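# Seat the rubber seal fully into the lid's groove

## Task

Push the rubber seal down into the lid's groove so that it sits in the groove around the entire loop, with no section left out.

## Robot and tools

Robot: two Franka FR3 seven-joint arms, left_arm and right_arm, each with a Robotiq 140 two-finger gripper and a wrist camera. The left gripper's fingers can fold at a hinge. They bend when a part is held near the palm or when a fingertip is pushed tip-first into a surface, unless the fingers are fully shut. Grip with the outer quarter of the pads. The right gripper's fingers are rigid. Cameras: cam_low (fixed on a stand behind the arms), cam_left_wrist and cam_right_wrist, all 672x504.

Frames: the scene frame has its origin at table-top height, midway between the nominal arm bases. +z is up, +x points out over the table, and left_arm is on the +y side (image left and right do not follow these names). The actual bases are at left_arm (-0.056, +0.317, 0) and right_arm (-0.027, -0.378, 0), each yawed very slightly. Every hand pose, velocity, target and offset for an arm is in that arm's own base frame. Fixed cameras and the table use the scene frame. The gripper's fingers point along its +z and close along its y. end_effector_position is the point the pads reach when shut. Fingertips extend about 33 mm past it for pad gaps up to 40 mm, and about 9 mm past it when fully open. Printed poses may be off by a few cm.

Row layout (used by execute_actions and move): 18 numbers, each in [-1, 1], always for both arms. Numbers 1-9 are left_arm dx, dy, dz, rx, ry, rz, then left gripper position, force_limit, speed. Numbers 10-18 are the same nine for right_arm. dx-rz are an offset, not a pose. They count from the arm's Hand target at the start of the action or move, along that arm's base axes. 1.0 = 0.6 m for dx/dy/dz and 180 degrees for rx/ry/rz. rx, ry, rz form one rotation vector, turning about the Hand target point. All six pose numbers at 0 re-command the current Hand target. Re-sending an offset moves the arm by it again. Gripper numbers are absolute commands, so repeat the last values to leave a gripper unchanged.

Gripper: position +1 is open (140 mm), about -0.8 has the pads touching, and -1 closes until blocked. force_limit sets squeeze strength for a slow close: about 14 N at -1, 40 N at 0 and 58 N at +1. speed sets finger speed: about 30 mm/s at -1, 140 at 0 and 250 at +1. Faster closes hit harder. Both start at +1. object_status: 0 moving, 1 blocked while opening, 2 blocked while closing (the grip you want), 3 reached target or pads met. It updates 0.2-1.7 s after contact. position_measured is in counts: 3 open, 75 about 100 mm, 139 about 60 mm, 200 about 20 mm, 230 pads touching. To grip harder, raise force_limit and nudge position (-1 to -0.98). To soften, open and close slowly.

execute_actions: actions is a list of actions. Each action is up to 15 rows, one per 1/30 s step, and lasts 0.5 s in total. A short table repeats its final row. Every row in an action counts from that action's start pose. cameras lists camera names; ["all"] gives all and [] gives none. An empty actions list returns the state plus all images.

move: target is one 18-number row, or up to 15 rows. Every row is an offset from the same starting Hand targets. The grippers travel in straight lines that all finish together, with no collision avoidance, over at least 0.5 s and at most 10 s. speed is the top path speed in m/s, 0.002-2, default 0.25 (one value, or one per target). Rotation is capped at twice that value in rad/s and at 2.5 rad/s. blend (m) rounds corners between listed targets; 0 stops at each. blocking=false returns after about 0.5 s while the motion continues. The result adds a move: line giving the ending (done, off_target, moving, held, fault) and limits (paced = command clipped, held = steps withheld). Done means within 3 mm and 2 degrees; it does not tell you whether there was contact.

wait: seconds 0-10, holding the last commands. stop: brakes a running move. zoom_image: camera (cam_low, cam_left_wrist, cam_right_wrist) and region [x0, y0, x1, y1] in pixels, at most 504 by 504, taken from the latest image. clear_fault: arm is left_arm or right_arm; it clears a reported torque or force fault. read_manual: licence text only. finished_scene: scene is the current scene number (1 or 2). It ends the scene irreversibly, so the seal must stay seated with the robot let go.

Control: each step the commanded pose is clipped to within 70 mm and 16 degrees of the measured gripper. Hand target in the result is the clipped command, and later offsets count from it. The gripper may stop short of it. If so, send the shortfall as an offset, and pull the target back behind the gripper to stop pressing. Big wrist rotations can swing the elbow.

Result lines: end_effector_position (m) and end_effector_quat_wxyz, Hand target, Tool commands, joint positions and velocities ("within noise" when still), Joint torques, External joint torques (outside load estimate; a push toward higher joint angle lowers it), Flange force in the gripper's x/y/z (includes held weight and has some error), Wrist depth (7x7 grid of distances in mm per wrist camera, top-left first, rows split by " / ", "-" = no data), and MOTOR HOT warnings.

Faults and hazards: an arm halts on contact torque at a joint limit (35, 35, 32, 30, 12, 12, 12 N m, shoulder to wrist), on 40 N net outside force (held weight included), on leaving a joint range, or on moving a joint too fast. Use clear_fault, and release the grip first if it pins the arm. Overheating from long pushes, stretched poses or loads brakes the arm for 30-60 s. Avoid anything falling off the table, drops, hard hits, squeezing or pressing between the two arms (this can end the scene), strong grips on parts still resting on something, and fast swings. Press the seal with moderate, controlled force. Thinking time lets the scene run on.

Each tool is called after ">>>" as name(argument=value, ...), one argument or row to a line, values as JSON.

## Session

>>> execute_actions(
  actions=[],
)

Scene clock: 0.00 s.
left_arm: end_effector_position=(+0.1264, -0.4229, +0.3033) position_measured=3 object_status=3 end_effector_quat_wxyz=(-0.129, +0.298, +0.945, +0.030) | right_arm: end_effector_position=(+0.5938, -0.3122, +0.1864) position_measured=3 object_status=3 end_effector_quat_wxyz=(-0.100, -0.148, +0.907, -0.380)
Joint positions: left_arm=[-1.247 -0.169 0.072 -2.025 -0.147 1.641 1.03] | right_arm=[-0.147 0.357 -0.047 -1.863 -0.94 2.072 1.598]
Joint velocities: within noise
Joint torques (N m): no reading
External joint torques (N m): no reading
Flange force (N): no reading
Wrist depth (mm): cam_left_wrist=[1241 441 437 433 429 429 419 / 451 445 441 436 436 427 427 / 443 448 443 445 442 437 431 / 360 130 446 448 445 437 135 / - 121 454 459 433 429 120 / - 461 463 445 437 442 444 / - 467 467 460 448 445 449] | cam_right_wrist=[1364 1291 1697 1540 1299 1041 241 / - - 1811 1551 1218 269 238 / - 2395 1811 1418 1165 269 236 / - 135 1781 1400 1204 273 226 / - 135 1752 1418 305 269 107 / - - 1658 1400 1165 261 232 / - - 1518 1373 1134 971 233]
Hand target: left_arm +0.1264, -0.4229, +0.3033; -0.129, +0.298, +0.945, +0.030 | right_arm +0.5938, -0.3123, +0.1864; -0.100, -0.148, +0.907, -0.380
Tool commands: left_gripper/position=+1.0 left_gripper/force_limit=+1.0 left_gripper/speed=+1.0 right_gripper/position=+1.0 right_gripper/force_limit=+1.0 right_gripper/speed=+1.0

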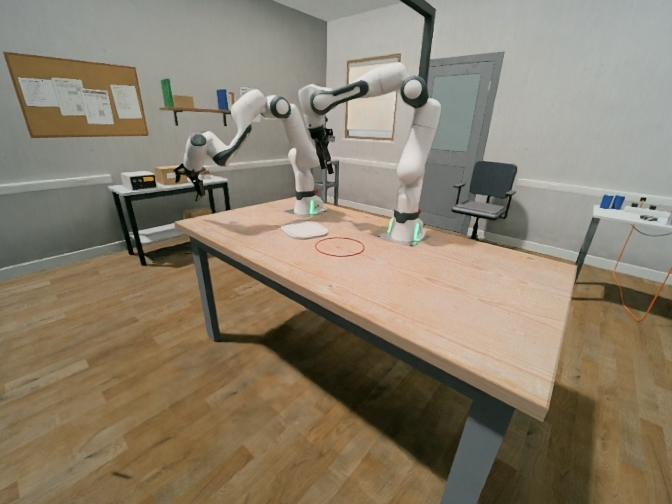

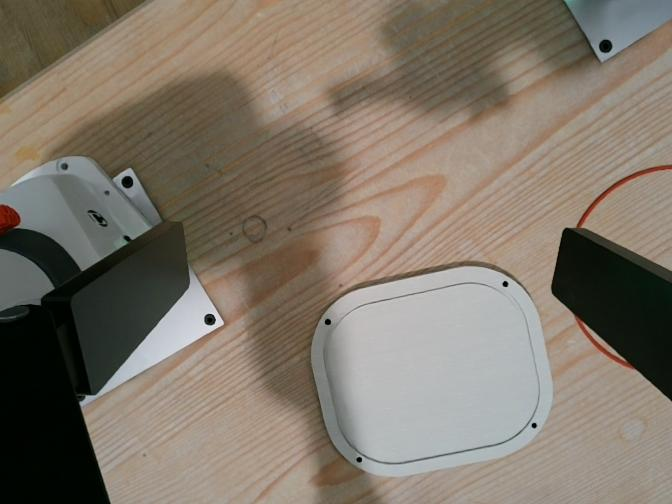

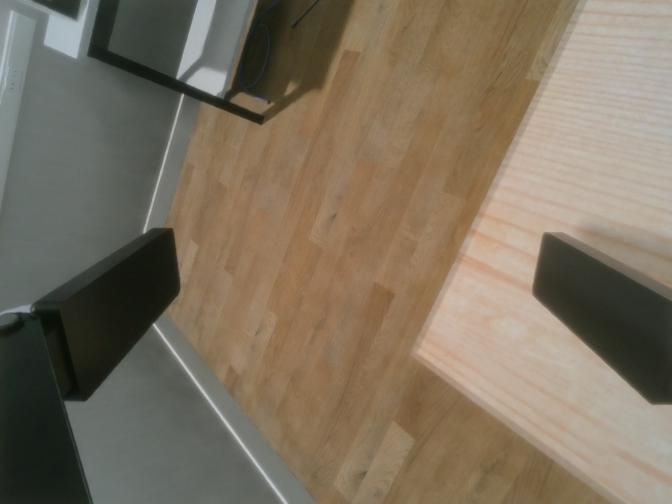

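>>> zoom_image(
  camera="cam_left_wrist",
  region=[290, 240, 570, 500],
)

>>> zoom_image(
  camera="cam_low",
  region=[260, 190, 440, 280],
)

Scaled by 1.800 from the camera's 672x504 image, which has a finer 960x720 frame.

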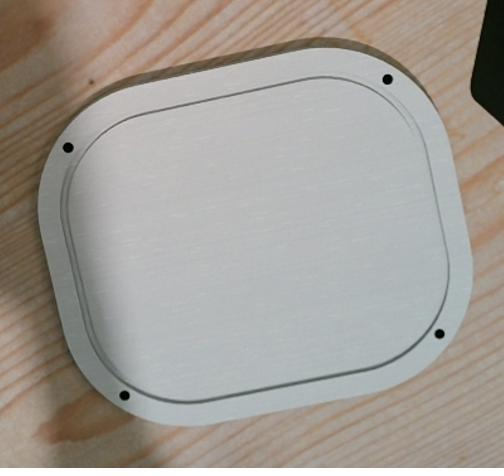

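Scaled by 2.800 from the camera's 672x504 image, which has a finer 960x720 frame.

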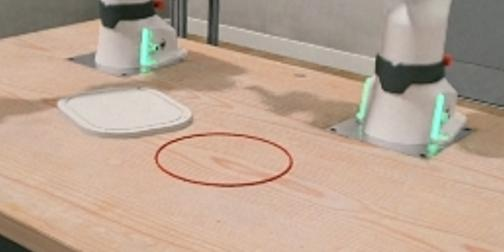

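>>> move(
  target=[0.05, 0.2, 0.1, 0, 0, 0, 1, 1, 1, -0.49, 0.437, 0.273, 0.2504, -0.0659, -0.0974, 1, 1, 1],
  cameras=["all"],
)

Scene clock: 5.00 s.
left_arm: end_effector_position=(+0.1557, -0.3047, +0.3634) position_measured=3 object_status=3 end_effector_quat_wxyz=(-0.130, +0.295, +0.946, +0.028) | right_arm: end_effector_position=(+0.3013, -0.0508, +0.3507) position_measured=3 object_status=3 end_effector_quat_wxyz=(+0.002, -0.002, +1.000, -0.001)
Joint positions: left_arm=[-1.198 -0.454 0.169 -2.134 -0.062 1.456 1.12] | right_arm=[-0.059 -0.814 -0.073 -2.444 -0.054 1.636 1.46]
Joint velocities: left_arm=[within noise] | right_arm=[0 0 0 0 0.001 -0.004 0.005]
Joint torques (N m): left_arm=[0.7 -15.61 -2.7 23.09 0.63 1.56 0.26] | right_arm=[-0.67 -5.44 0.56 23.49 1.4 2.21 0.22]
External joint torques (N m): left_arm=[0.69 -0.42 -0.22 -0.79 0.24 -0.26 0.26] | right_arm=[-0.7 -1.14 -0.28 -0.63 0.59 -0.25 0.22]
Flange force (N): left_arm=[2.4 2.3 2.5] | right_arm=[5.2 0.9 1.8]
Wrist depth (mm): cam_left_wrist=[1323 509 493 493 486 450 479 / 515 504 500 496 494 484 481 / 527 513 504 501 493 492 486 / 504 130 516 508 498 495 135 / - 121 525 513 500 500 120 / - 531 519 504 513 504 501 / - 536 530 530 510 509 504] | cam_right_wrist=[1100 418 424 423 423 424 409 / 1171 444 446 449 449 451 447 / 1246 470 470 473 476 494 - / 1291 147 500 504 499 500 501 / - 147 539 535 543 544 107 / - 578 572 578 579 573 112 / - 1633 1609 1671 1781 1671 -]
Hand target: left_arm +0.1564, -0.3029, +0.3633; -0.129, +0.298, +0.945, +0.030 | right_arm +0.2998, -0.0501, +0.3502; +0.001, +0.001, +1.000, +0.001
Off the commanded pose: left_arm 0.002 m, 0 deg | right_arm 0.002 m, 0 deg.
move: done

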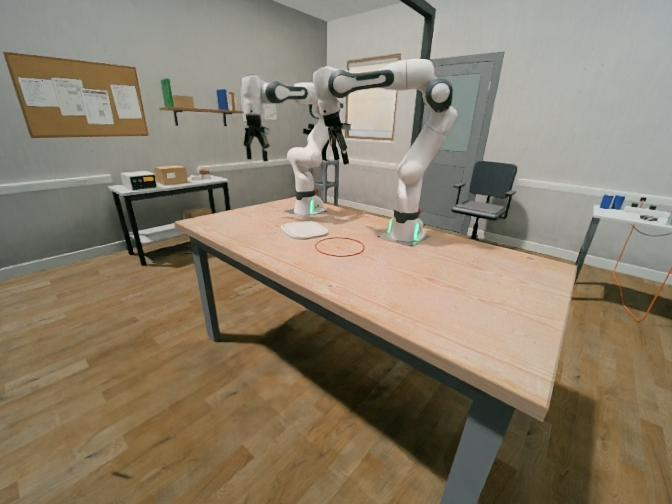

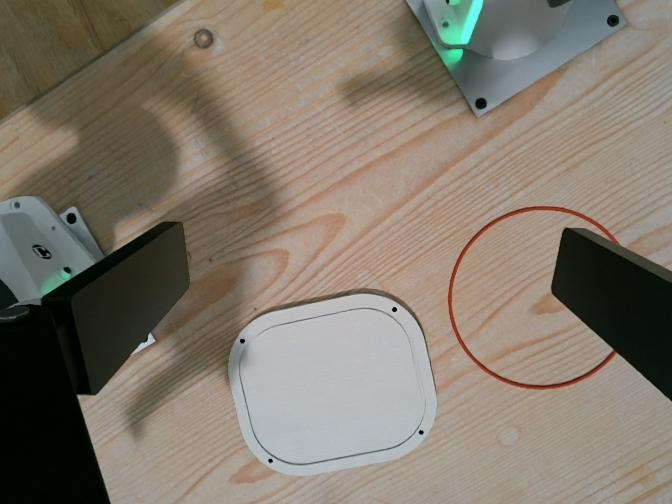

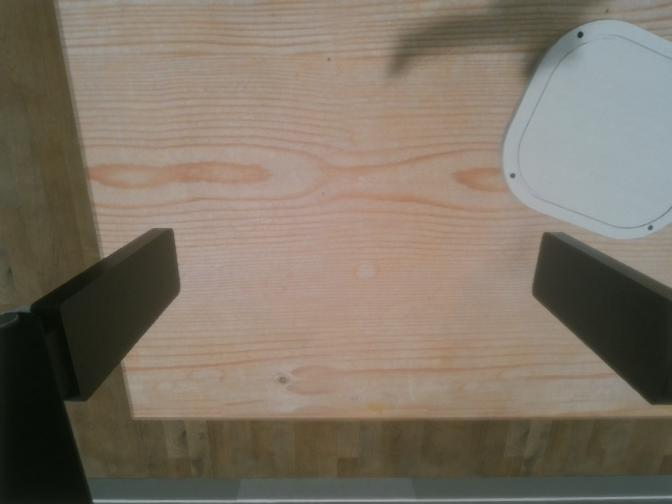

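>>> zoom_image(
  camera="cam_left_wrist",
  region=[210, 280, 450, 490],
)

>>> zoom_image(
  camera="cam_left_wrist",
  region=[430, 190, 672, 410],
)

>>> zoom_image(
  camera="cam_right_wrist",
  region=[480, 10, 672, 250],
)

Scaled by 2.100 from the camera's 672x504 image, which has a finer 960x720 frame.

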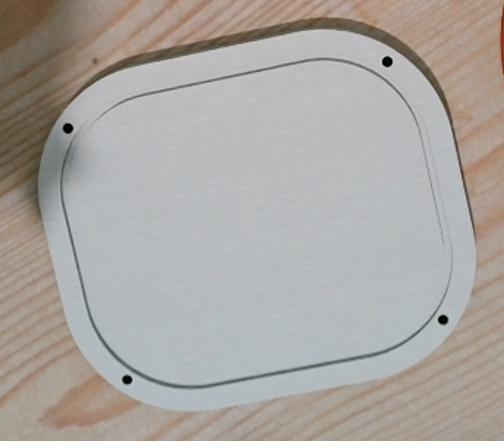

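Scaled by 2.083 from the camera's 672x504 image, which has a finer 960x720 frame.

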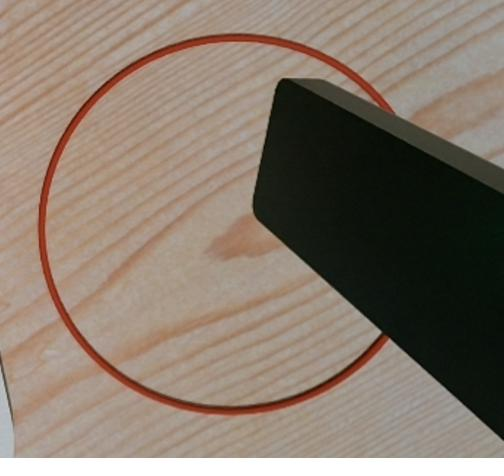

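Scaled by 2.100 from the camera's 672x504 image, which has a finer 960x720 frame.

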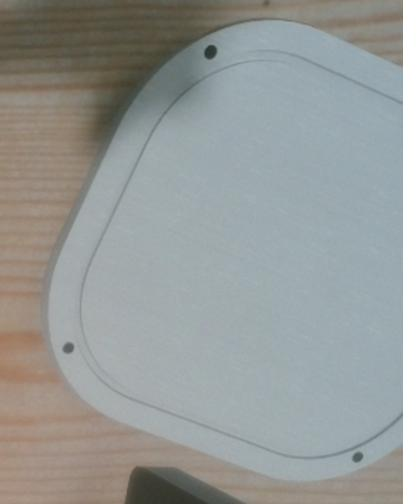

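>>> move(
  target=[0, 0, 0, 0, 0, 0, -0.8, -1, 0.3, 0, 0, 0, 0, 0, 0, -0.8, -1, 0.3],
  cameras=["cam_left_wrist", "cam_right_wrist"],
)

Scene clock: 7.47 s.
left_arm: end_effector_position=(+0.1557, -0.3047, +0.3634) position_measured=229 object_status=0 end_effector_quat_wxyz=(-0.130, +0.295, +0.946, +0.028) | right_arm: end_effector_position=(+0.3011, -0.0508, +0.3506) position_measured=229 object_status=0 end_effector_quat_wxyz=(+0.002, -0.001, +1.000, +0.000)
Joint positions: left_arm=[-1.198 -0.454 0.169 -2.134 -0.062 1.456 1.122] | right_arm=[-0.059 -0.814 -0.073 -2.444 -0.054 1.635 1.462]
Joint torques (N m): left_arm=[0.72 -15.56 -2.84 23.09 0.59 1.55 0.32] | right_arm=[-0.26 -5.5 0.22 23.51 1.25 2.2 0.25]
External joint torques (N m): left_arm=[0.7 -0.32 -0.37 -0.81 0.21 -0.25 0.31] | right_arm=[-0.25 -1.13 -0.57 -0.65 0.45 -0.25 0.25]
Flange force (N): left_arm=[2.2 2.1 2.5] | right_arm=[5.2 0.6 1.8]
Wrist depth (mm): cam_left_wrist=[1307 506 498 490 489 465 475 / 521 510 502 496 494 488 476 / 519 513 508 502 493 488 489 / 511 522 507 121 500 495 490 / 448 524 80 87 - 81 498 / - 64 75 - - 75 64 / - - - - - - -] | cam_right_wrist=[1105 423 428 424 429 423 420 / 1159 444 444 450 446 447 441 / 1268 469 474 474 479 458 - / 1314 506 497 122 502 508 507 / 1418 523 89 83 89 524 539 / - - - - - - 65 / - - - - - - -]
Hand target: left_arm +0.1564, -0.3029, +0.3633; -0.129, +0.298, +0.945, +0.030 | right_arm +0.2998, -0.0501, +0.3502; +0.001, +0.001, +1.000, +0.001
Off the commanded pose: left_arm 0.002 m, 0 deg | right_arm 0.002 m, 0 deg.
move: done
Images, in order (width x height): cam_left_wrist 672x504, cam_right_wrist 672x504.

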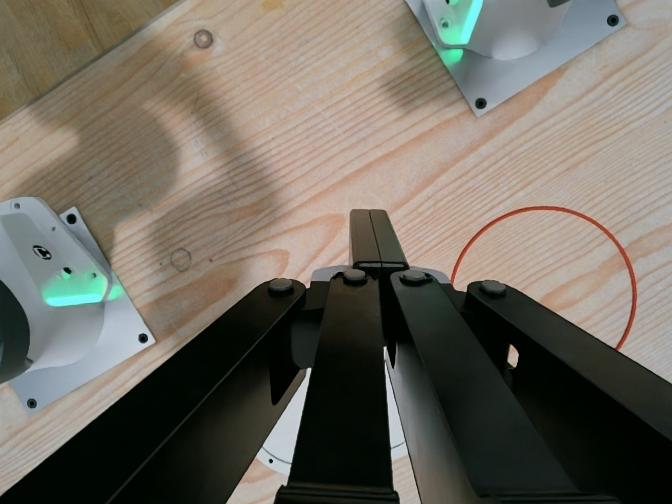

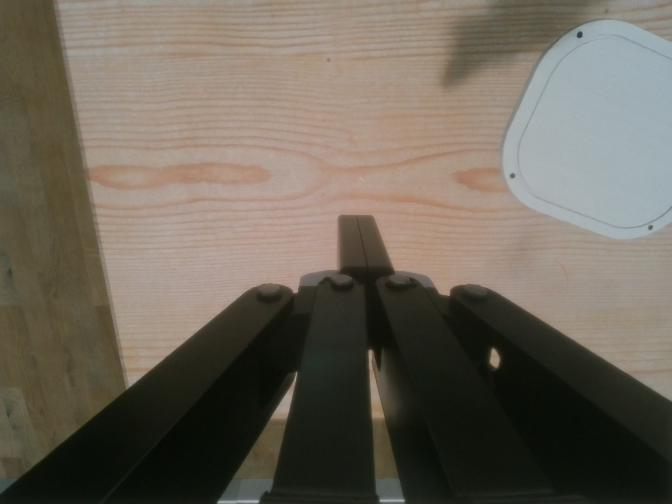

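>>> zoom_image(
  camera="cam_left_wrist",
  region=[300, 180, 460, 300],
)

>>> zoom_image(
  camera="cam_right_wrist",
  region=[280, 180, 440, 300],
)

Scaled by 3.150 from the camera's 672x504 image, which has a finer 960x720 frame.

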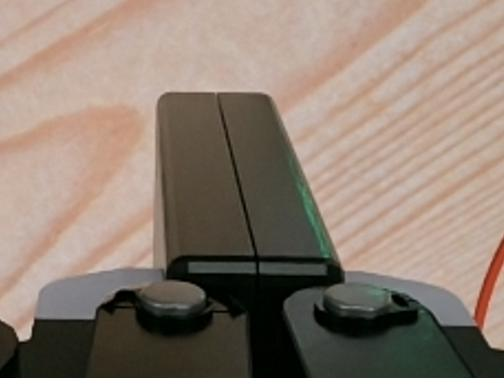

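Scaled by 3.150 from the camera's 672x504 image, which has a finer 960x720 frame.

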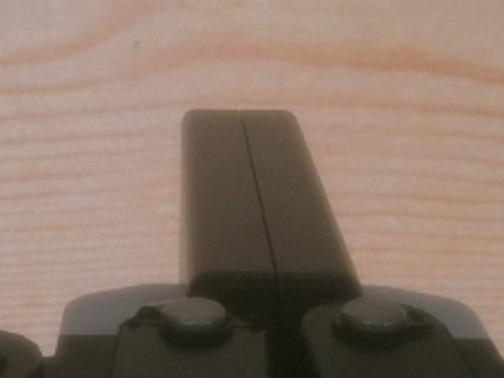

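>>> move(
  target=[0.313, 0.022, -0.459, 0, 0, 0, -0.8, -1, 0.3, 0, 0, 0, 0, 0, 0, -0.8, -1, 0.3],
  cameras=["cam_left_wrist", "cam_right_wrist"],
)

>>> zoom_image(
  camera="cam_left_wrist",
  region=[80, 60, 360, 270],
)

>>> zoom_image(
  camera="cam_left_wrist",
  region=[360, 60, 640, 270],
)

Scene clock: 12.20 s.
left_arm: end_effector_position=(+0.3441, -0.2889, +0.0887) position_measured=229 object_status=3 end_effector_quat_wxyz=(-0.129, +0.296, +0.946, +0.032) | right_arm: end_effector_position=(+0.3011, -0.0508, +0.3506) position_measured=229 object_status=3 end_effector_quat_wxyz=(+0.002, -0.001, +1.000, +0.000)
Joint positions: left_arm=[-1.09 0.134 0.417 -2.246 -0.101 2.101 1.571] | right_arm=[-0.059 -0.814 -0.073 -2.444 -0.054 1.635 1.462]
Joint velocities: left_arm=[-0.001 -0.001 -0.001 -0.001 -0.001 0.001 0.008] | right_arm=[within noise]
Joint torques (N m): left_arm=[1.08 -28.77 1.24 20.88 0.18 1.99 0.29] | right_arm=[-0.37 -5.53 0.3 23.52 1.24 2.18 0.24]
External joint torques (N m): left_arm=[1.21 1.76 -0.38 -0.2 -0.37 0.29 0.29] | right_arm=[-0.34 -1.15 -0.49 -0.65 0.45 -0.27 0.24]
Flange force (N): left_arm=[-6.3 1.0 3.4] | right_arm=[5.3 0.7 1.8]
Wrist depth (mm): cam_left_wrist=[228 228 226 224 222 220 218 / 232 227 228 227 224 223 221 / 223 221 220 229 227 224 223 / 226 224 222 130 229 227 225 / 227 226 80 87 - 81 228 / - 64 75 - - 75 64 / - - - - - - -] | cam_right_wrist=[431 422 423 423 422 424 423 / 1153 444 448 446 445 455 - / 1299 474 474 470 482 455 - / 1391 500 498 122 510 502 510 / 1447 528 89 83 89 526 543 / - - - - - - 65 / - - - - - - -]
Hand target: left_arm +0.3442, -0.2897, +0.0879; -0.129, +0.298, +0.945, +0.030 | right_arm +0.2998, -0.0501, +0.3502; +0.001, +0.001, +1.000, +0.001
Off the commanded pose: left_arm 0.001 m, 0 deg | right_arm 0.002 m, 0 deg.
move: done
Images, in order (width x height): cam_left_wrist 672x504, cam_right_wrist 672x504.

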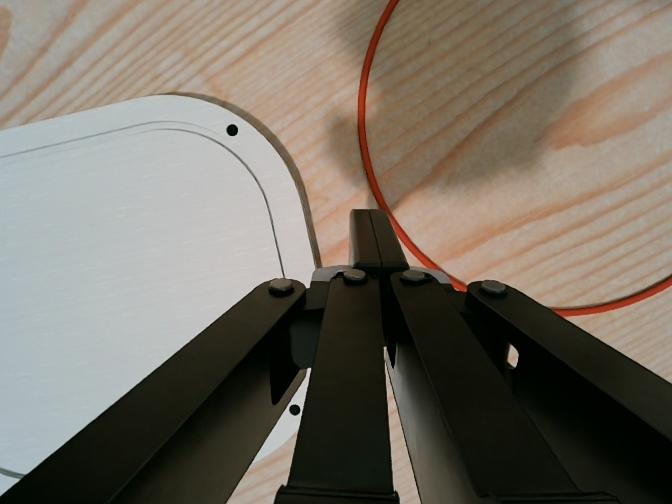

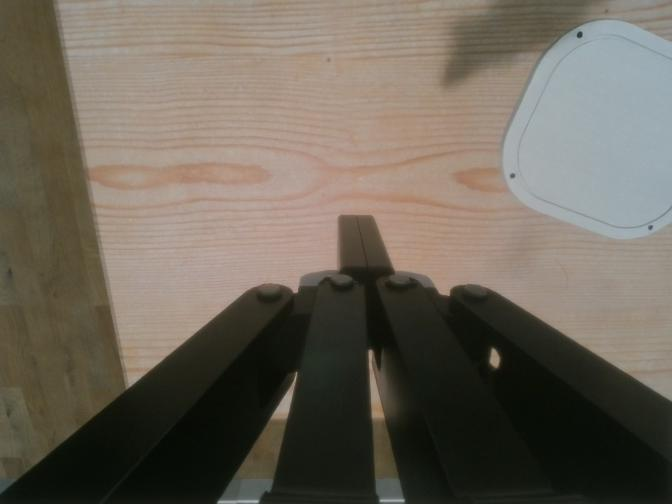

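Scaled by 1.800 from the camera's 672x504 image, which has a finer 960x720 frame.

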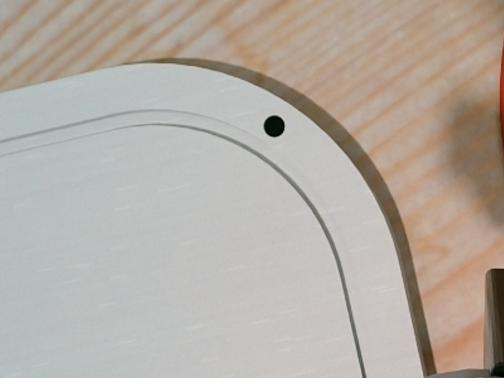

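Scaled by 1.800 from the camera's 672x504 image, which has a finer 960x720 frame.

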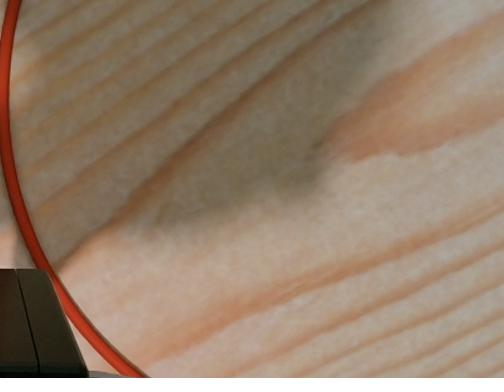

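>>> zoom_image(
  camera="cam_left_wrist",
  region=[130, 90, 220, 160],
)

>>> zoom_image(
  camera="cam_left_wrist",
  region=[220, 130, 310, 200],
)

>>> zoom_image(
  camera="cam_left_wrist",
  region=[340, 80, 430, 150],
)

Scaled by 5.600 from the camera's 672x504 image, which has a finer 960x720 frame.

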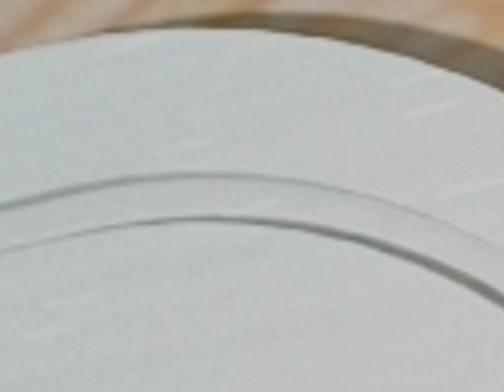

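Scaled by 5.600 from the camera's 672x504 image, which has a finer 960x720 frame.

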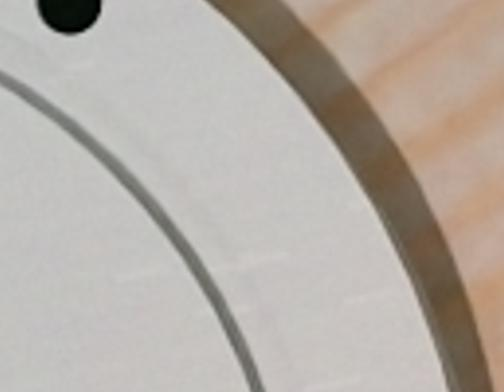

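Scaled by 5.600 from the camera's 672x504 image, which has a finer 960x720 frame.

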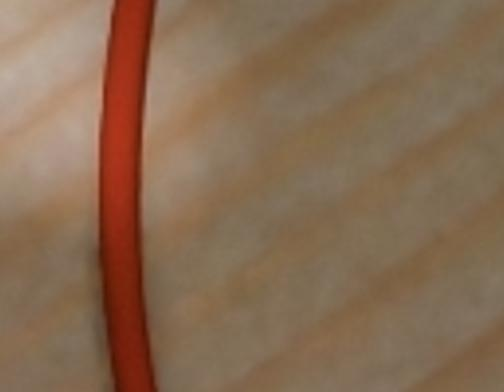

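>>> move(
  target=[
    [0.1008, 0.4028, 0.1035, -0.035, -0.0772, 0.0691, -0.8, -1, 0.3, -0.1035, 0.3543, -0.2503, 0, 0, -0.116, -0.8, -1, 0.3],
    [0.1008, 0.4028, 0.1035, -0.035, -0.0772, 0.0691, -0.8, -1, 0.3, -0.1035, 0.3543, -0.4253, 0, 0, -0.116, -0.8, -1, 0.3],
  ],
  cameras=["all"],
)

Scene clock: 21.60 s.
left_arm: end_effector_position=(+0.4040, -0.0487, +0.1497) position_measured=229 object_status=3 end_effector_quat_wxyz=(-0.002, +0.192, +0.981, -0.001) | right_arm: end_effector_position=(+0.2363, +0.1614, +0.0946) position_measured=229 object_status=3 end_effector_quat_wxyz=(+0.000, +0.183, +0.983, -0.001)
Joint positions: left_arm=[-0.755 -0.402 0.637 -2.606 0.302 2.25 1.605] | right_arm=[-0.055 -0.838 0.814 -2.986 0.724 2.19 2.025]
Joint velocities: left_arm=[within noise] | right_arm=[0.001 0.001 0 0 0.001 0.005 -0.002]
Joint torques (N m): left_arm=[0.68 -12.57 -6.65 21.3 0.84 2.78 0.31] | right_arm=[-0.2 1.1 -10.9 18.44 1.03 2.65 -0.21]
External joint torques (N m): left_arm=[0.69 -0.43 -0.33 -1.08 0.2 0.3 0.31] | right_arm=[-0.21 0.49 -0.83 -0.18 0.33 0.22 -0.21]
Flange force (N): left_arm=[5.8 -0.5 1.0] | right_arm=[-2.5 -0.5 1.6]
Wrist depth (mm): cam_left_wrist=[256 257 252 251 247 245 244 / 272 269 267 264 260 259 256 / 288 283 283 278 274 273 271 / 306 301 297 130 291 288 287 / 325 317 80 87 - 81 302 / - 64 75 - - 75 64 / - - - - - - -] | cam_right_wrist=[198 199 199 196 189 189 189 / 209 210 210 208 200 197 199 / 221 222 222 218 212 214 212 / 236 237 236 137 223 225 224 / 252 247 89 83 89 233 245 / - - - - - - 65 / - - - - - - -]
Hand target: left_arm +0.4046, -0.0480, +0.1500; +0.000, +0.195, +0.981, +0.000 | right_arm +0.2377, +0.1625, +0.0951; +0.001, +0.182, +0.983, +0.001
Off the commanded pose: left_arm 0.001 m, 0 deg | right_arm 0.002 m, 0 deg.
move: done

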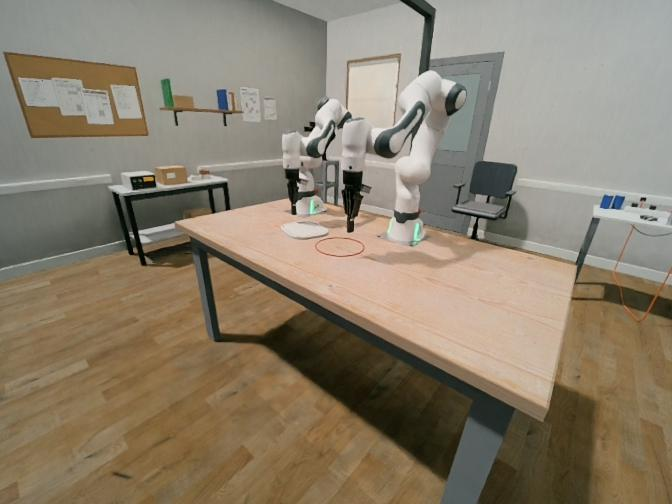

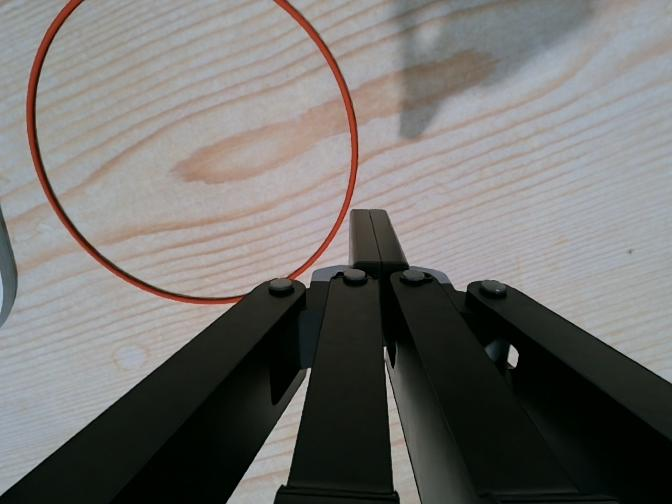

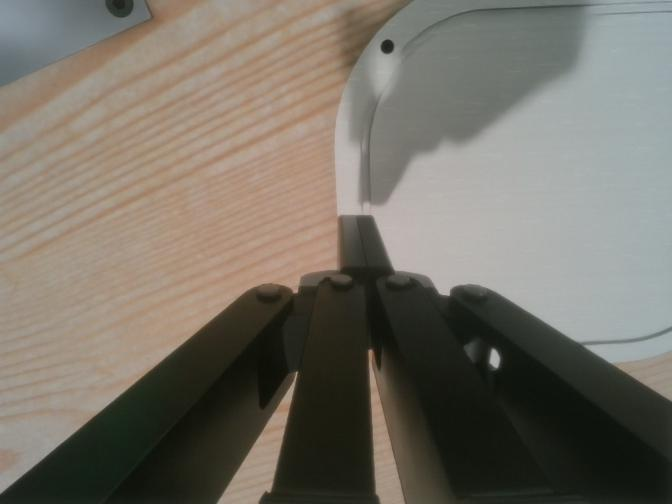

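>>> move(
  target=[0, 0, 0.0, 0, 0, 0, -0.45, -1, 0.3, 0.0472, 0.496, 0.058, 0, 0, 0, -0.45, -1, 0.3],
  cameras=["cam_left_wrist", "cam_right_wrist"],
)

Scene clock: 25.53 s.
left_arm: end_effector_position=(+0.4040, -0.0487, +0.1497) position_measured=186 object_status=3 end_effector_quat_wxyz=(-0.002, +0.192, +0.981, -0.001) | right_arm: end_effector_position=(+0.2664, +0.4598, +0.1299) position_measured=186 object_status=3 end_effector_quat_wxyz=(+0.002, +0.179, +0.984, +0.001)
Joint positions: left_arm=[-0.755 -0.402 0.637 -2.606 0.302 2.25 1.605] | right_arm=[-0.682 -0.567 1.643 -2.2 0.681 2.13 2.5]
Joint velocities: left_arm=[within noise] | right_arm=[-0.001 -0.001 -0.001 0 0.001 0 0.005]
Joint torques (N m): left_arm=[0.7 -12.52 -6.59 21.31 0.84 2.77 0.33] | right_arm=[-0.67 14.67 -17.17 19.53 1.29 2.27 0.2]
External joint torques (N m): left_arm=[0.77 -0.41 -0.22 -0.95 0.2 0.31 0.33] | right_arm=[-0.71 -1.56 -0.5 0.01 0.51 -0.2 0.2]
Flange force (N): left_arm=[5.4 -0.1 1.0] | right_arm=[-0.6 3.0 0.9]
Wrist depth (mm): cam_left_wrist=[257 256 253 251 248 246 244 / 270 269 266 263 263 261 257 / 288 285 283 278 276 274 271 / 306 302 297 290 163 288 285 / 323 81 93 308 113 88 297 / - 67 67 331 - - 67 / - - - 357 - - -] | cam_right_wrist=[232 234 234 234 236 237 237 / 242 245 247 247 250 250 251 / 249 249 255 263 263 264 266 / 265 265 264 276 275 283 281 / - - 94 299 97 94 299 / - - 69 321 - - - / - - - 347 - - -]
Hand target: left_arm +0.4046, -0.0480, +0.1500; +0.000, +0.195, +0.981, +0.000 | right_arm +0.2660, +0.4601, +0.1299; +0.001, +0.182, +0.983, +0.001
Off the commanded pose: left_arm 0.001 m, 0 deg | right_arm 0.001 m, 0 deg.
move: done
Images, in order (width x height): cam_left_wrist 672x504, cam_right_wrist 672x504.

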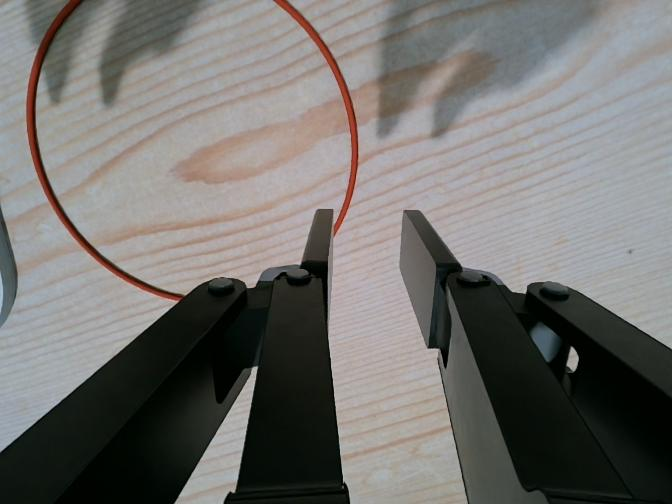

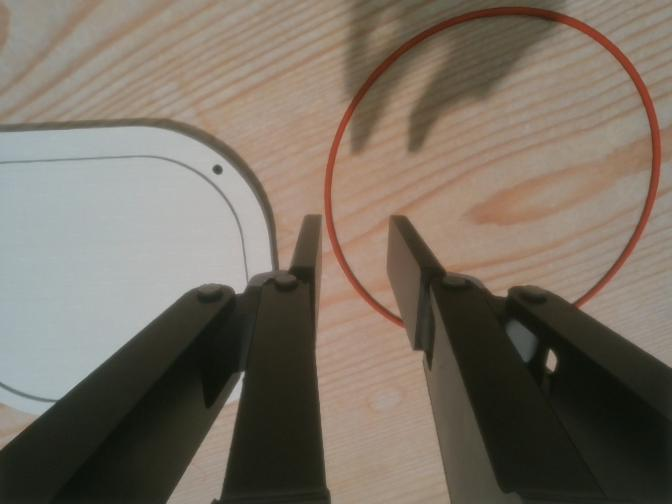

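>>> move(
  target=[-0.0433, 0.0145, -0.15, 0, 0, 0, -0.45, -1, 0.3, -0.0092, -0.024, -0.1165, 0, 0, 0, -0.45, -1, 0.3],
  cameras=["cam_left_wrist", "cam_right_wrist"],
)

Scene clock: 27.23 s.
left_arm: end_effector_position=(+0.3780, -0.0390, +0.0602) position_measured=186 object_status=3 end_effector_quat_wxyz=(-0.001, +0.193, +0.981, +0.000) | right_arm: end_effector_position=(+0.2598, +0.4447, +0.0596) position_measured=186 object_status=3 end_effector_quat_wxyz=(+0.001, +0.183, +0.983, -0.002)
Joint positions: left_arm=[-0.782 -0.262 0.735 -2.77 0.318 2.549 1.629] | right_arm=[-0.793 -0.592 1.825 -2.286 0.786 2.278 2.442]
Joint velocities: left_arm=[-0.001 -0.001 0.002 0.001 0 0.004 0.004] | right_arm=[0 -0.002 0 0 -0.001 0.003 -0.003]
Joint torques (N m): left_arm=[0.2 -11.96 -4.06 18.81 0.28 2.8 0.25] | right_arm=[-0.68 19.9 -17.05 17.11 0.99 2.64 -0.04]
External joint torques (N m): left_arm=[0.2 0.72 0.12 -0.14 -0.18 0.35 0.25] | right_arm=[-0.54 -0.14 -0.48 -0.3 0.3 0.18 -0.04]
Flange force (N): left_arm=[-2.8 1.3 4.6] | right_arm=[-1.0 -0.4 1.0]
Wrist depth (mm): cam_left_wrist=[175 174 171 171 170 167 167 / 184 183 182 180 178 178 176 / 195 194 192 190 189 188 186 / 208 206 202 198 165 198 197 / 218 81 93 209 133 87 206 / - 67 67 226 - - 67 / - - - 246 - - -] | cam_right_wrist=[172 172 173 173 173 173 174 / 181 182 183 182 183 183 184 / 182 183 189 194 194 194 195 / 194 192 192 204 202 207 209 / 202 - 94 220 97 94 220 / - - 68 236 - - - / - - - 255 - - -]
Hand target: left_arm +0.3787, -0.0393, +0.0600; +0.000, +0.195, +0.981, +0.000 | right_arm +0.2605, +0.4457, +0.0600; +0.001, +0.182, +0.983, +0.001
Off the commanded pose: left_arm 0.001 m, 0 deg | right_arm 0.001 m, 0 deg.
move: done
Images, in order (width x height): cam_left_wrist 672x504, cam_right_wrist 672x504.

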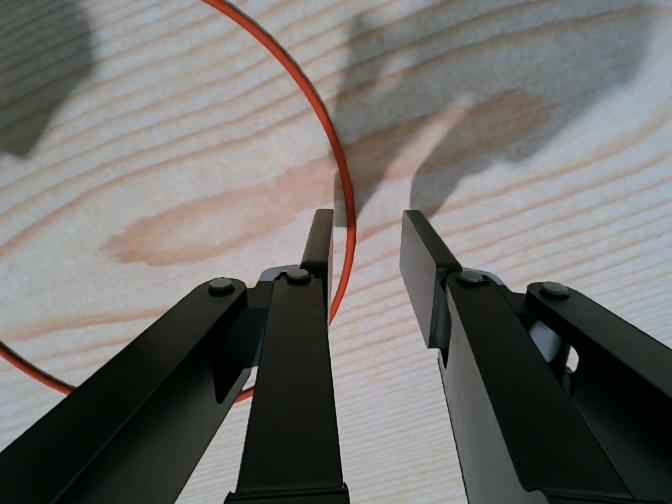

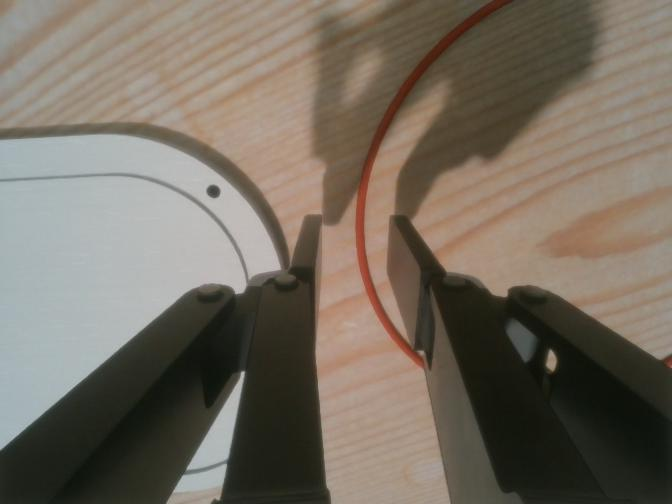

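>>> move(
  target=[0.0127, 0.0308, 0, 0, 0, 0, -0.8, -1, 0.3, -0.0089, -0.0234, 0, 0, 0, 0, -0.8, -1, 0.3],
)

>>> move(
  target=[0, 0, -0.0375, 0, 0, 0, -0.8, -1, 0.3, 0, 0, -0.0375, 0, 0, 0, -0.8, -1, 0.3],
  speed=0.05,
  cameras=["cam_left_wrist", "cam_right_wrist"],
)

Scene clock: 29.00 s.
left_arm: end_effector_position=(+0.3862, -0.0211, +0.0604) position_measured=229 object_status=3 end_effector_quat_wxyz=(+0.000, +0.191, +0.981, -0.001) | right_arm: end_effector_position=(+0.2549, +0.4317, +0.0598) position_measured=229 object_status=3 end_effector_quat_wxyz=(+0.000, +0.184, +0.983, +0.000)
Joint positions: left_arm=[-0.787 -0.25 0.788 -2.751 0.318 2.549 1.675] | right_arm=[-0.74 -0.573 1.78 -2.335 0.786 2.295 2.432]
Joint velocities: left_arm=[0.001 0 0 0.001 0 0.001 0.006] | right_arm=[within noise]
Joint torques (N m): left_arm=[0.28 -11.59 -4.13 18.82 0.43 2.5 0.3] | right_arm=[0.52 17.55 -17.29 16.73 0.75 2.61 -0.29]
External joint torques (N m): left_arm=[0.25 0.78 0.14 -0.23 -0.03 0.02 0.3] | right_arm=[0.66 -0.3 -1.3 -0.61 0.08 0.15 -0.29]
Flange force (N): left_arm=[-2.1 1.6 3.4] | right_arm=[2.4 -8.5 -5.8]
Wrist depth (mm): cam_left_wrist=[175 174 172 171 169 167 167 / 185 183 183 180 178 178 176 / 196 193 193 190 188 187 185 / 208 207 203 131 199 199 197 / 222 216 80 87 - 81 207 / - 64 75 - - 75 64 / - - - - - - -] | cam_right_wrist=[172 172 173 173 173 173 174 / 182 180 183 184 184 184 185 / 184 182 185 195 195 194 195 / 194 192 191 136 204 208 208 / 203 202 89 83 89 96 222 / - - - - - - 65 / - - - - - - -]
Hand target: left_arm +0.3863, -0.0208, +0.0600; +0.000, +0.195, +0.981, +0.000 | right_arm +0.2551, +0.4317, +0.0600; +0.001, +0.182, +0.983, +0.001
Off the commanded pose: left_arm 0.001 m, 0 deg | right_arm 0.000 m, 0 deg.
move: done

Scene clock: 30.33 s.
left_arm: end_effector_position=(+0.3860, -0.0207, +0.0379) position_measured=229 object_status=3 end_effector_quat_wxyz=(+0.000, +0.193, +0.981, +0.000) | right_arm: end_effector_position=(+0.2544, +0.4315, +0.0375) position_measured=229 object_status=3 end_effector_quat_wxyz=(+0.001, +0.182, +0.983, -0.001)
Joint positions: left_arm=[-0.844 -0.167 0.84 -2.762 0.259 2.635 1.721] | right_arm=[-0.808 -0.587 1.869 -2.338 0.825 2.339 2.409]
Joint velocities: left_arm=[0 0 0 -0.001 0 0.001 0.004] | right_arm=[within noise]
Joint torques (N m): left_arm=[0.28 -11.96 -2.87 17.52 0.05 2.74 0.3] | right_arm=[-0.67 19.44 -16.41 16.35 1.01 2.6 -0.12]
External joint torques (N m): left_arm=[0.27 0.83 0.13 -0.44 -0.36 0.28 0.3] | right_arm=[-0.71 -0.73 -0.53 -0.42 0.36 0.14 -0.12]
Flange force (N): left_arm=[-3.4 1.9 6.7] | right_arm=[-1.7 0.6 2.2]
Wrist depth (mm): cam_left_wrist=[156 154 152 151 150 149 148 / 163 162 161 158 158 157 155 / 173 171 171 168 167 166 164 / 184 183 180 147 176 176 174 / 195 193 80 87 - 82 184 / - 64 75 - - 75 64 / - - - - - - -] | cam_right_wrist=[152 153 154 153 154 154 155 / 161 161 162 162 162 162 163 / - 161 167 172 173 174 174 / 169 170 170 136 182 185 185 / 180 179 90 83 89 192 197 / - - - - - - 65 / - - - - - - -]
Hand target: left_arm +0.3863, -0.0208, +0.0375; +0.000, +0.195, +0.981, +0.000 | right_arm +0.2551, +0.4317, +0.0375; +0.001, +0.182, +0.983, +0.001
Off the commanded pose: left_arm 0.001 m, 0 deg | right_arm 0.001 m, 0 deg.
move: done
Images, in order (width x height): cam_left_wrist 672x504, cam_right_wrist 672x504.

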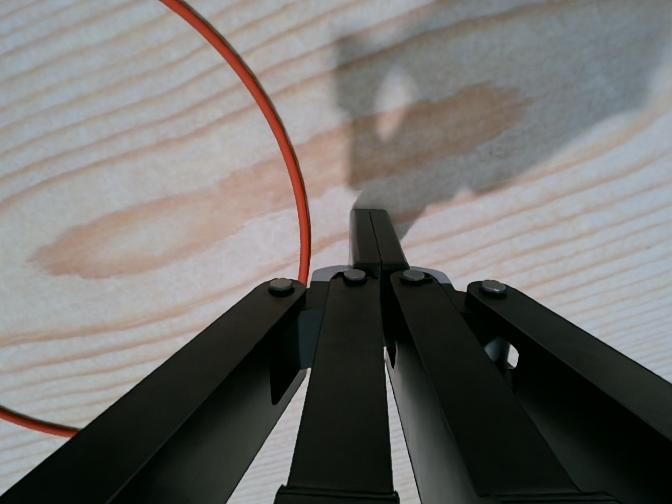

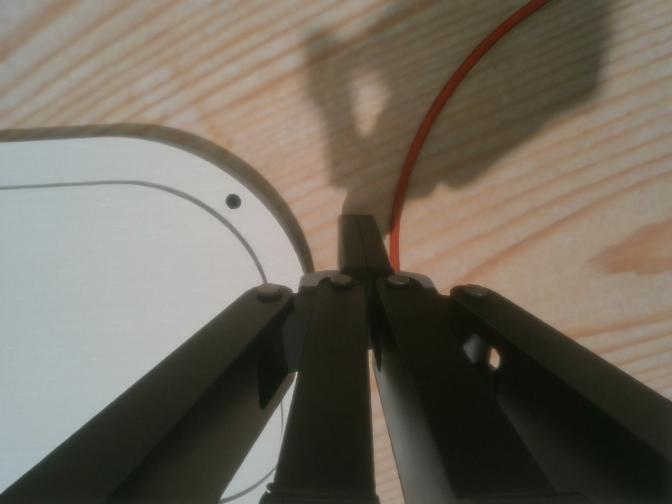

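>>> execute_actions(
  actions=[
    [[0,0,-0.00167,0,0,0,-0.8,-1,0.3,0,0,-0.00167,0,0,0,-0.8,-1,0.3]],
    [[0,0,-0.00167,0,0,0,-0.8,-1,0.3,0,0,-0.00167,0,0,0,-0.8,-1,0.3]],
    [[0,0,-0.00167,0,0,0,-0.8,-1,0.3,0,0,-0.00167,0,0,0,-0.8,-1,0.3]],
  ],
)

Scene clock: 32.23 s.
left_arm: end_effector_position=(+0.3864, -0.0206, +0.0365) position_measured=229 object_status=3 end_effector_quat_wxyz=(-0.001, +0.193, +0.981, -0.001) | right_arm: end_effector_position=(+0.2544, +0.4317, +0.0346) position_measured=229 object_status=3 end_effector_quat_wxyz=(+0.001, +0.182, +0.983, -0.001)
Joint positions: left_arm=[-0.857 -0.161 0.854 -2.76 0.25 2.639 1.729] | right_arm=[-0.819 -0.587 1.882 -2.338 0.828 2.346 2.406]
Joint torques (N m): left_arm=[-0.81 -8.7 -3.03 16 0.06 3.95 0.32] | right_arm=[-0.74 19.65 -16.33 16.26 1.02 2.58 -0.11]
External joint torques (N m): left_arm=[-0.88 4.01 -0.15 -2.01 -0.34 1.48 0.32] | right_arm=[-0.8 -0.84 -0.54 -0.39 0.37 0.13 -0.11]
External joint torques at the end of the 1st action: left_arm=[0.49 0.87 -0.54 -0.55 -0.32 0.27 0.36] | right_arm=[-0.38 -0.68 -0.61 -0.28 0.37 0.1 -0.12]
External joint torques at the end of the 2nd action: left_arm=[-0.14 2.63 -0.16 -1.04 -0.33 0.87 0.33] | right_arm=[-0.56 -0.73 -0.93 -0.36 0.39 0.17 -0.14]
Flange force (N): left_arm=[-13.0 2.5 27.9] | right_arm=[-1.9 1.2 2.5]
Flange force at the end of the 1st action (N): left_arm=[-2.0 0.8 5.4] | right_arm=[-0.9 -0.2 0.8]
Flange force at the end of the 2nd action (N): left_arm=[-8.7 2.4 17.4] | right_arm=[-1.2 -0.7 0.4]
Wrist depth (mm): cam_left_wrist=[154 152 151 150 148 147 146 / 162 160 159 158 157 155 154 / 171 170 169 166 165 164 163 / 183 182 178 147 173 174 172 / 194 191 80 87 - 81 182 / - 64 75 - - 75 64 / - - - - - - -] | cam_right_wrist=[150 151 151 151 151 152 153 / 159 159 159 160 160 161 161 / 158 158 165 169 169 170 171 / 166 165 167 136 179 181 182 / 177 177 89 83 89 188 194 / - - - - - - 65 / - - - - - - -]
Hand target: left_arm +0.3863, -0.0208, +0.0344; +0.000, +0.195, +0.981, +0.000 | right_arm +0.2551, +0.4317, +0.0345; +0.001, +0.182, +0.983, +0.001
Off the commanded pose: left_arm 0.002 m, 0 deg | right_arm 0.001 m, 0 deg.

>>> execute_actions(
  actions=[
    [[0,0,0.005,0,0,0,-0.8,-1,0.3,0,0,-0.00167,0,0,0,-0.8,-1,0.3]],
    [[0,0,0,0,0,0,-0.8,-1,0.3,0,0,-0.00167,0,0,0,-0.8,-1,0.3]],
  ],
)

Scene clock: 33.57 s.
left_arm: end_effector_position=(+0.3868, -0.0209, +0.0372) position_measured=229 object_status=3 end_effector_quat_wxyz=(+0.000, +0.195, +0.981, -0.001) | right_arm: end_effector_position=(+0.2544, +0.4317, +0.0326) position_measured=229 object_status=3 end_effector_quat_wxyz=(+0.001, +0.182, +0.983, -0.001)
Joint positions: left_arm=[-0.855 -0.163 0.852 -2.76 0.254 2.638 1.729] | right_arm=[-0.826 -0.587 1.891 -2.338 0.83 2.351 2.405]
Joint torques (N m): left_arm=[1.14 -13.02 -3.67 17.23 0.68 2.34 -0.08] | right_arm=[-0.66 19.85 -16.29 16.17 1.01 2.56 -0.07]
External joint torques (N m): left_arm=[1.1 -0.32 -0.73 -0.73 0.27 -0.12 -0.08] | right_arm=[-0.6 -0.83 -0.46 -0.41 0.36 0.1 -0.07]
External joint torques at the end of the 1st action: left_arm=[1.19 -0.4 -0.8 -0.71 0.29 -0.13 -0.06] | right_arm=[-0.87 -0.86 -0.44 -0.45 0.38 0.17 -0.12]
Flange force (N): left_arm=[8.6 -2.6 -6.8] | right_arm=[-1.4 0.7 2.2]
Flange force at the end of the 1st action (N): left_arm=[9.1 -2.8 -7.6] | right_arm=[-2.2 1.4 3.3]
Wrist depth (mm): cam_left_wrist=[155 153 152 151 150 148 147 / 162 161 160 158 157 156 155 / 172 170 169 167 167 165 164 / 183 182 179 147 174 175 173 / 195 192 79 87 - 82 183 / - 64 75 - - 75 64 / - - - - - - -] | cam_right_wrist=[148 149 148 150 150 150 151 / 157 157 157 158 158 159 159 / 156 156 163 167 168 168 169 / 164 165 164 155 176 179 180 / 175 173 90 83 89 186 192 / - - - - - - 65 / - - - - - - -]
Hand target: left_arm +0.3863, -0.0208, +0.0374; +0.000, +0.195, +0.981, +0.000 | right_arm +0.2551, +0.4317, +0.0325; +0.001, +0.182, +0.983, +0.001
Off the commanded pose: left_arm 0.001 m, 0 deg | right_arm 0.001 m, 0 deg.

>>> execute_actions(
  actions=[
    [[0,0,0,0,0,0,-0.8,-1,0.3,0,0,-0.00167,0,0,0,-0.8,-1,0.3]],
    [[0,0,0,0,0,0,-0.8,-1,0.3,0,0,-0.00167,0,0,0,-0.8,-1,0.3]],
  ],
)

Scene clock: 34.90 s.
left_arm: end_effector_position=(+0.3868, -0.0209, +0.0372) position_measured=229 object_status=3 end_effector_quat_wxyz=(+0.000, +0.195, +0.981, -0.001) | right_arm: end_effector_position=(+0.2543, +0.4317, +0.0312) position_measured=229 object_status=3 end_effector_quat_wxyz=(+0.000, +0.182, +0.983, +0.000)
Joint positions: left_arm=[-0.854 -0.163 0.851 -2.76 0.254 2.638 1.729] | right_arm=[-0.831 -0.587 1.898 -2.338 0.832 2.354 2.404]
Joint torques (N m): left_arm=[1.12 -13 -3.65 17.19 0.64 2.33 -0.11] | right_arm=[-1.32 19.31 -15.01 14.92 1.26 2.8 -0.14]
External joint torques (N m): left_arm=[1.08 -0.36 -0.71 -0.71 0.23 -0.13 -0.11] | right_arm=[-1.5 -1.47 0.59 -1.68 0.62 0.35 -0.14]
External joint torques at the end of the 1st action: left_arm=[1.11 -0.29 -0.7 -0.74 0.23 -0.14 -0.07] | right_arm=[-0.68 -0.85 -0.1 -0.48 0.39 0.23 -0.1]
Flange force (N): left_arm=[8.4 -2.7 -6.9] | right_arm=[-3.7 2.5 10.5]
Flange force at the end of the 1st action (N): left_arm=[8.3 -2.5 -6.6] | right_arm=[-1.8 1.5 4.1]
Wrist depth (mm): cam_left_wrist=[156 153 151 150 149 148 147 / 162 161 160 159 157 156 155 / 171 171 170 167 167 165 164 / 183 181 179 147 174 175 174 / 194 191 79 87 - 82 183 / - 64 75 - - 75 64 / - - - - - - -] | cam_right_wrist=[147 148 148 149 149 149 149 / 155 156 156 157 157 158 158 / 156 155 161 166 166 167 168 / 162 163 163 155 175 178 179 / 174 171 90 83 89 185 191 / - - - - - - 65 / - - - - - - -]
Hand target: left_arm +0.3863, -0.0208, +0.0374; +0.000, +0.195, +0.981, +0.000 | right_arm +0.2551, +0.4317, +0.0305; +0.001, +0.182, +0.983, +0.001
Off the commanded pose: left_arm 0.001 m, 0 deg | right_arm 0.001 m, 0 deg.

>>> move(
  target=[
    [0,0,0.025,0,0,0,-0.45,-1,0.3,0,0,0.025,0,0,0,-0.45,-1,0.3],
    [-0.0108,-0.0437,0.025,0,0,0,-0.45,-1,0.3,0.0103,0.0272,0.025,0,0,0,-0.45,-1,0.3],
    [-0.0108,-0.0437,0.0008,0,0,0,-0.45,-1,0.3,0.0103,0.0272,0.0037,0,0,0,-0.45,-1,0.3],
  ],
  speed=[0.1, 0.15, 0.05],
  cameras=["cam_left_wrist", "cam_right_wrist"],
)

Scene clock: 37.77 s.
left_arm: end_effector_position=(+0.3797, -0.0469, +0.0385) position_measured=186 object_status=3 end_effector_quat_wxyz=(+0.000, +0.193, +0.981, +0.000) | right_arm: end_effector_position=(+0.2602, +0.4466, +0.0321) position_measured=186 object_status=3 end_effector_quat_wxyz=(+0.000, +0.183, +0.983, -0.002)
Joint positions: left_arm=[-0.85 -0.174 0.777 -2.774 0.255 2.635 1.656] | right_arm=[-0.88 -0.613 1.933 -2.281 0.831 2.327 2.416]
Joint velocities: left_arm=[0 0 0 -0.001 -0.001 0.004 0.005] | right_arm=[-0.001 0 -0.001 0.001 0 0.003 -0.001]
Joint torques (N m): left_arm=[0.42 -12.74 -2.86 17.45 0.03 2.92 0.28] | right_arm=[-0.64 22.1 -17.19 16.6 1.03 2.59 -0.12]
External joint torques (N m): left_arm=[0.48 0.8 0.13 -0.43 -0.38 0.47 0.28] | right_arm=[-0.76 -0.78 -0.87 -0.04 0.38 0.15 -0.12]
Flange force (N): left_arm=[-2.6 1.7 6.6] | right_arm=[-1.9 1.4 1.4]
Wrist depth (mm): cam_left_wrist=[157 154 153 152 150 150 148 / 163 162 161 159 158 158 156 / 173 172 171 168 168 167 165 / 185 183 179 175 164 176 175 / 194 81 93 186 133 87 181 / - 66 67 202 - - 67 / - - - 218 - - -] | cam_right_wrist=[149 149 149 150 150 151 151 / 157 157 157 158 158 158 159 / 155 155 165 167 168 168 169 / 165 167 167 175 174 179 180 / 173 - 94 187 112 94 189 / - - 68 205 - - - / - - - 220 - - -]
Hand target: left_arm +0.3798, -0.0471, +0.0379; +0.000, +0.195, +0.981, +0.000 | right_arm +0.2613, +0.4480, +0.0327; +0.001, +0.182, +0.983, +0.001
Off the commanded pose: left_arm 0.001 m, 0 deg | right_arm 0.002 m, 0 deg.
move: done
Images, in order (width x height): cam_left_wrist 672x504, cam_right_wrist 672x504.

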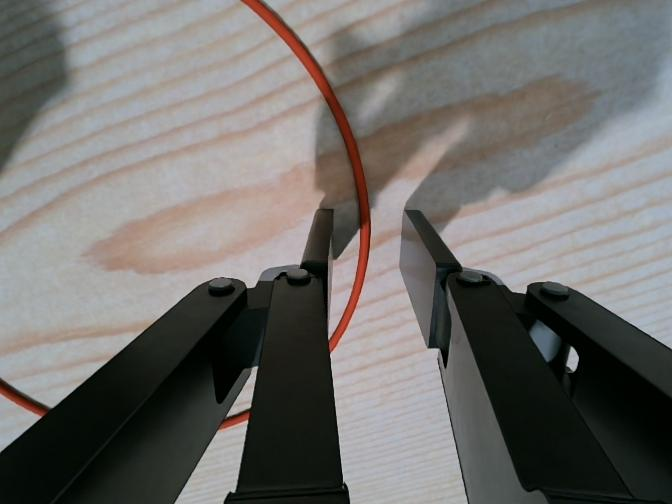

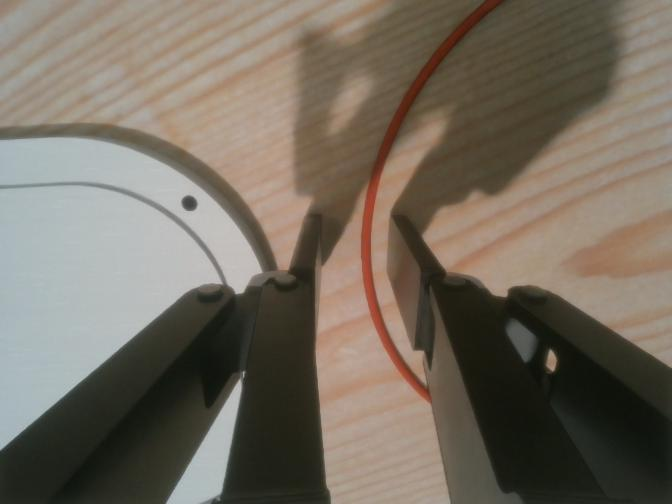

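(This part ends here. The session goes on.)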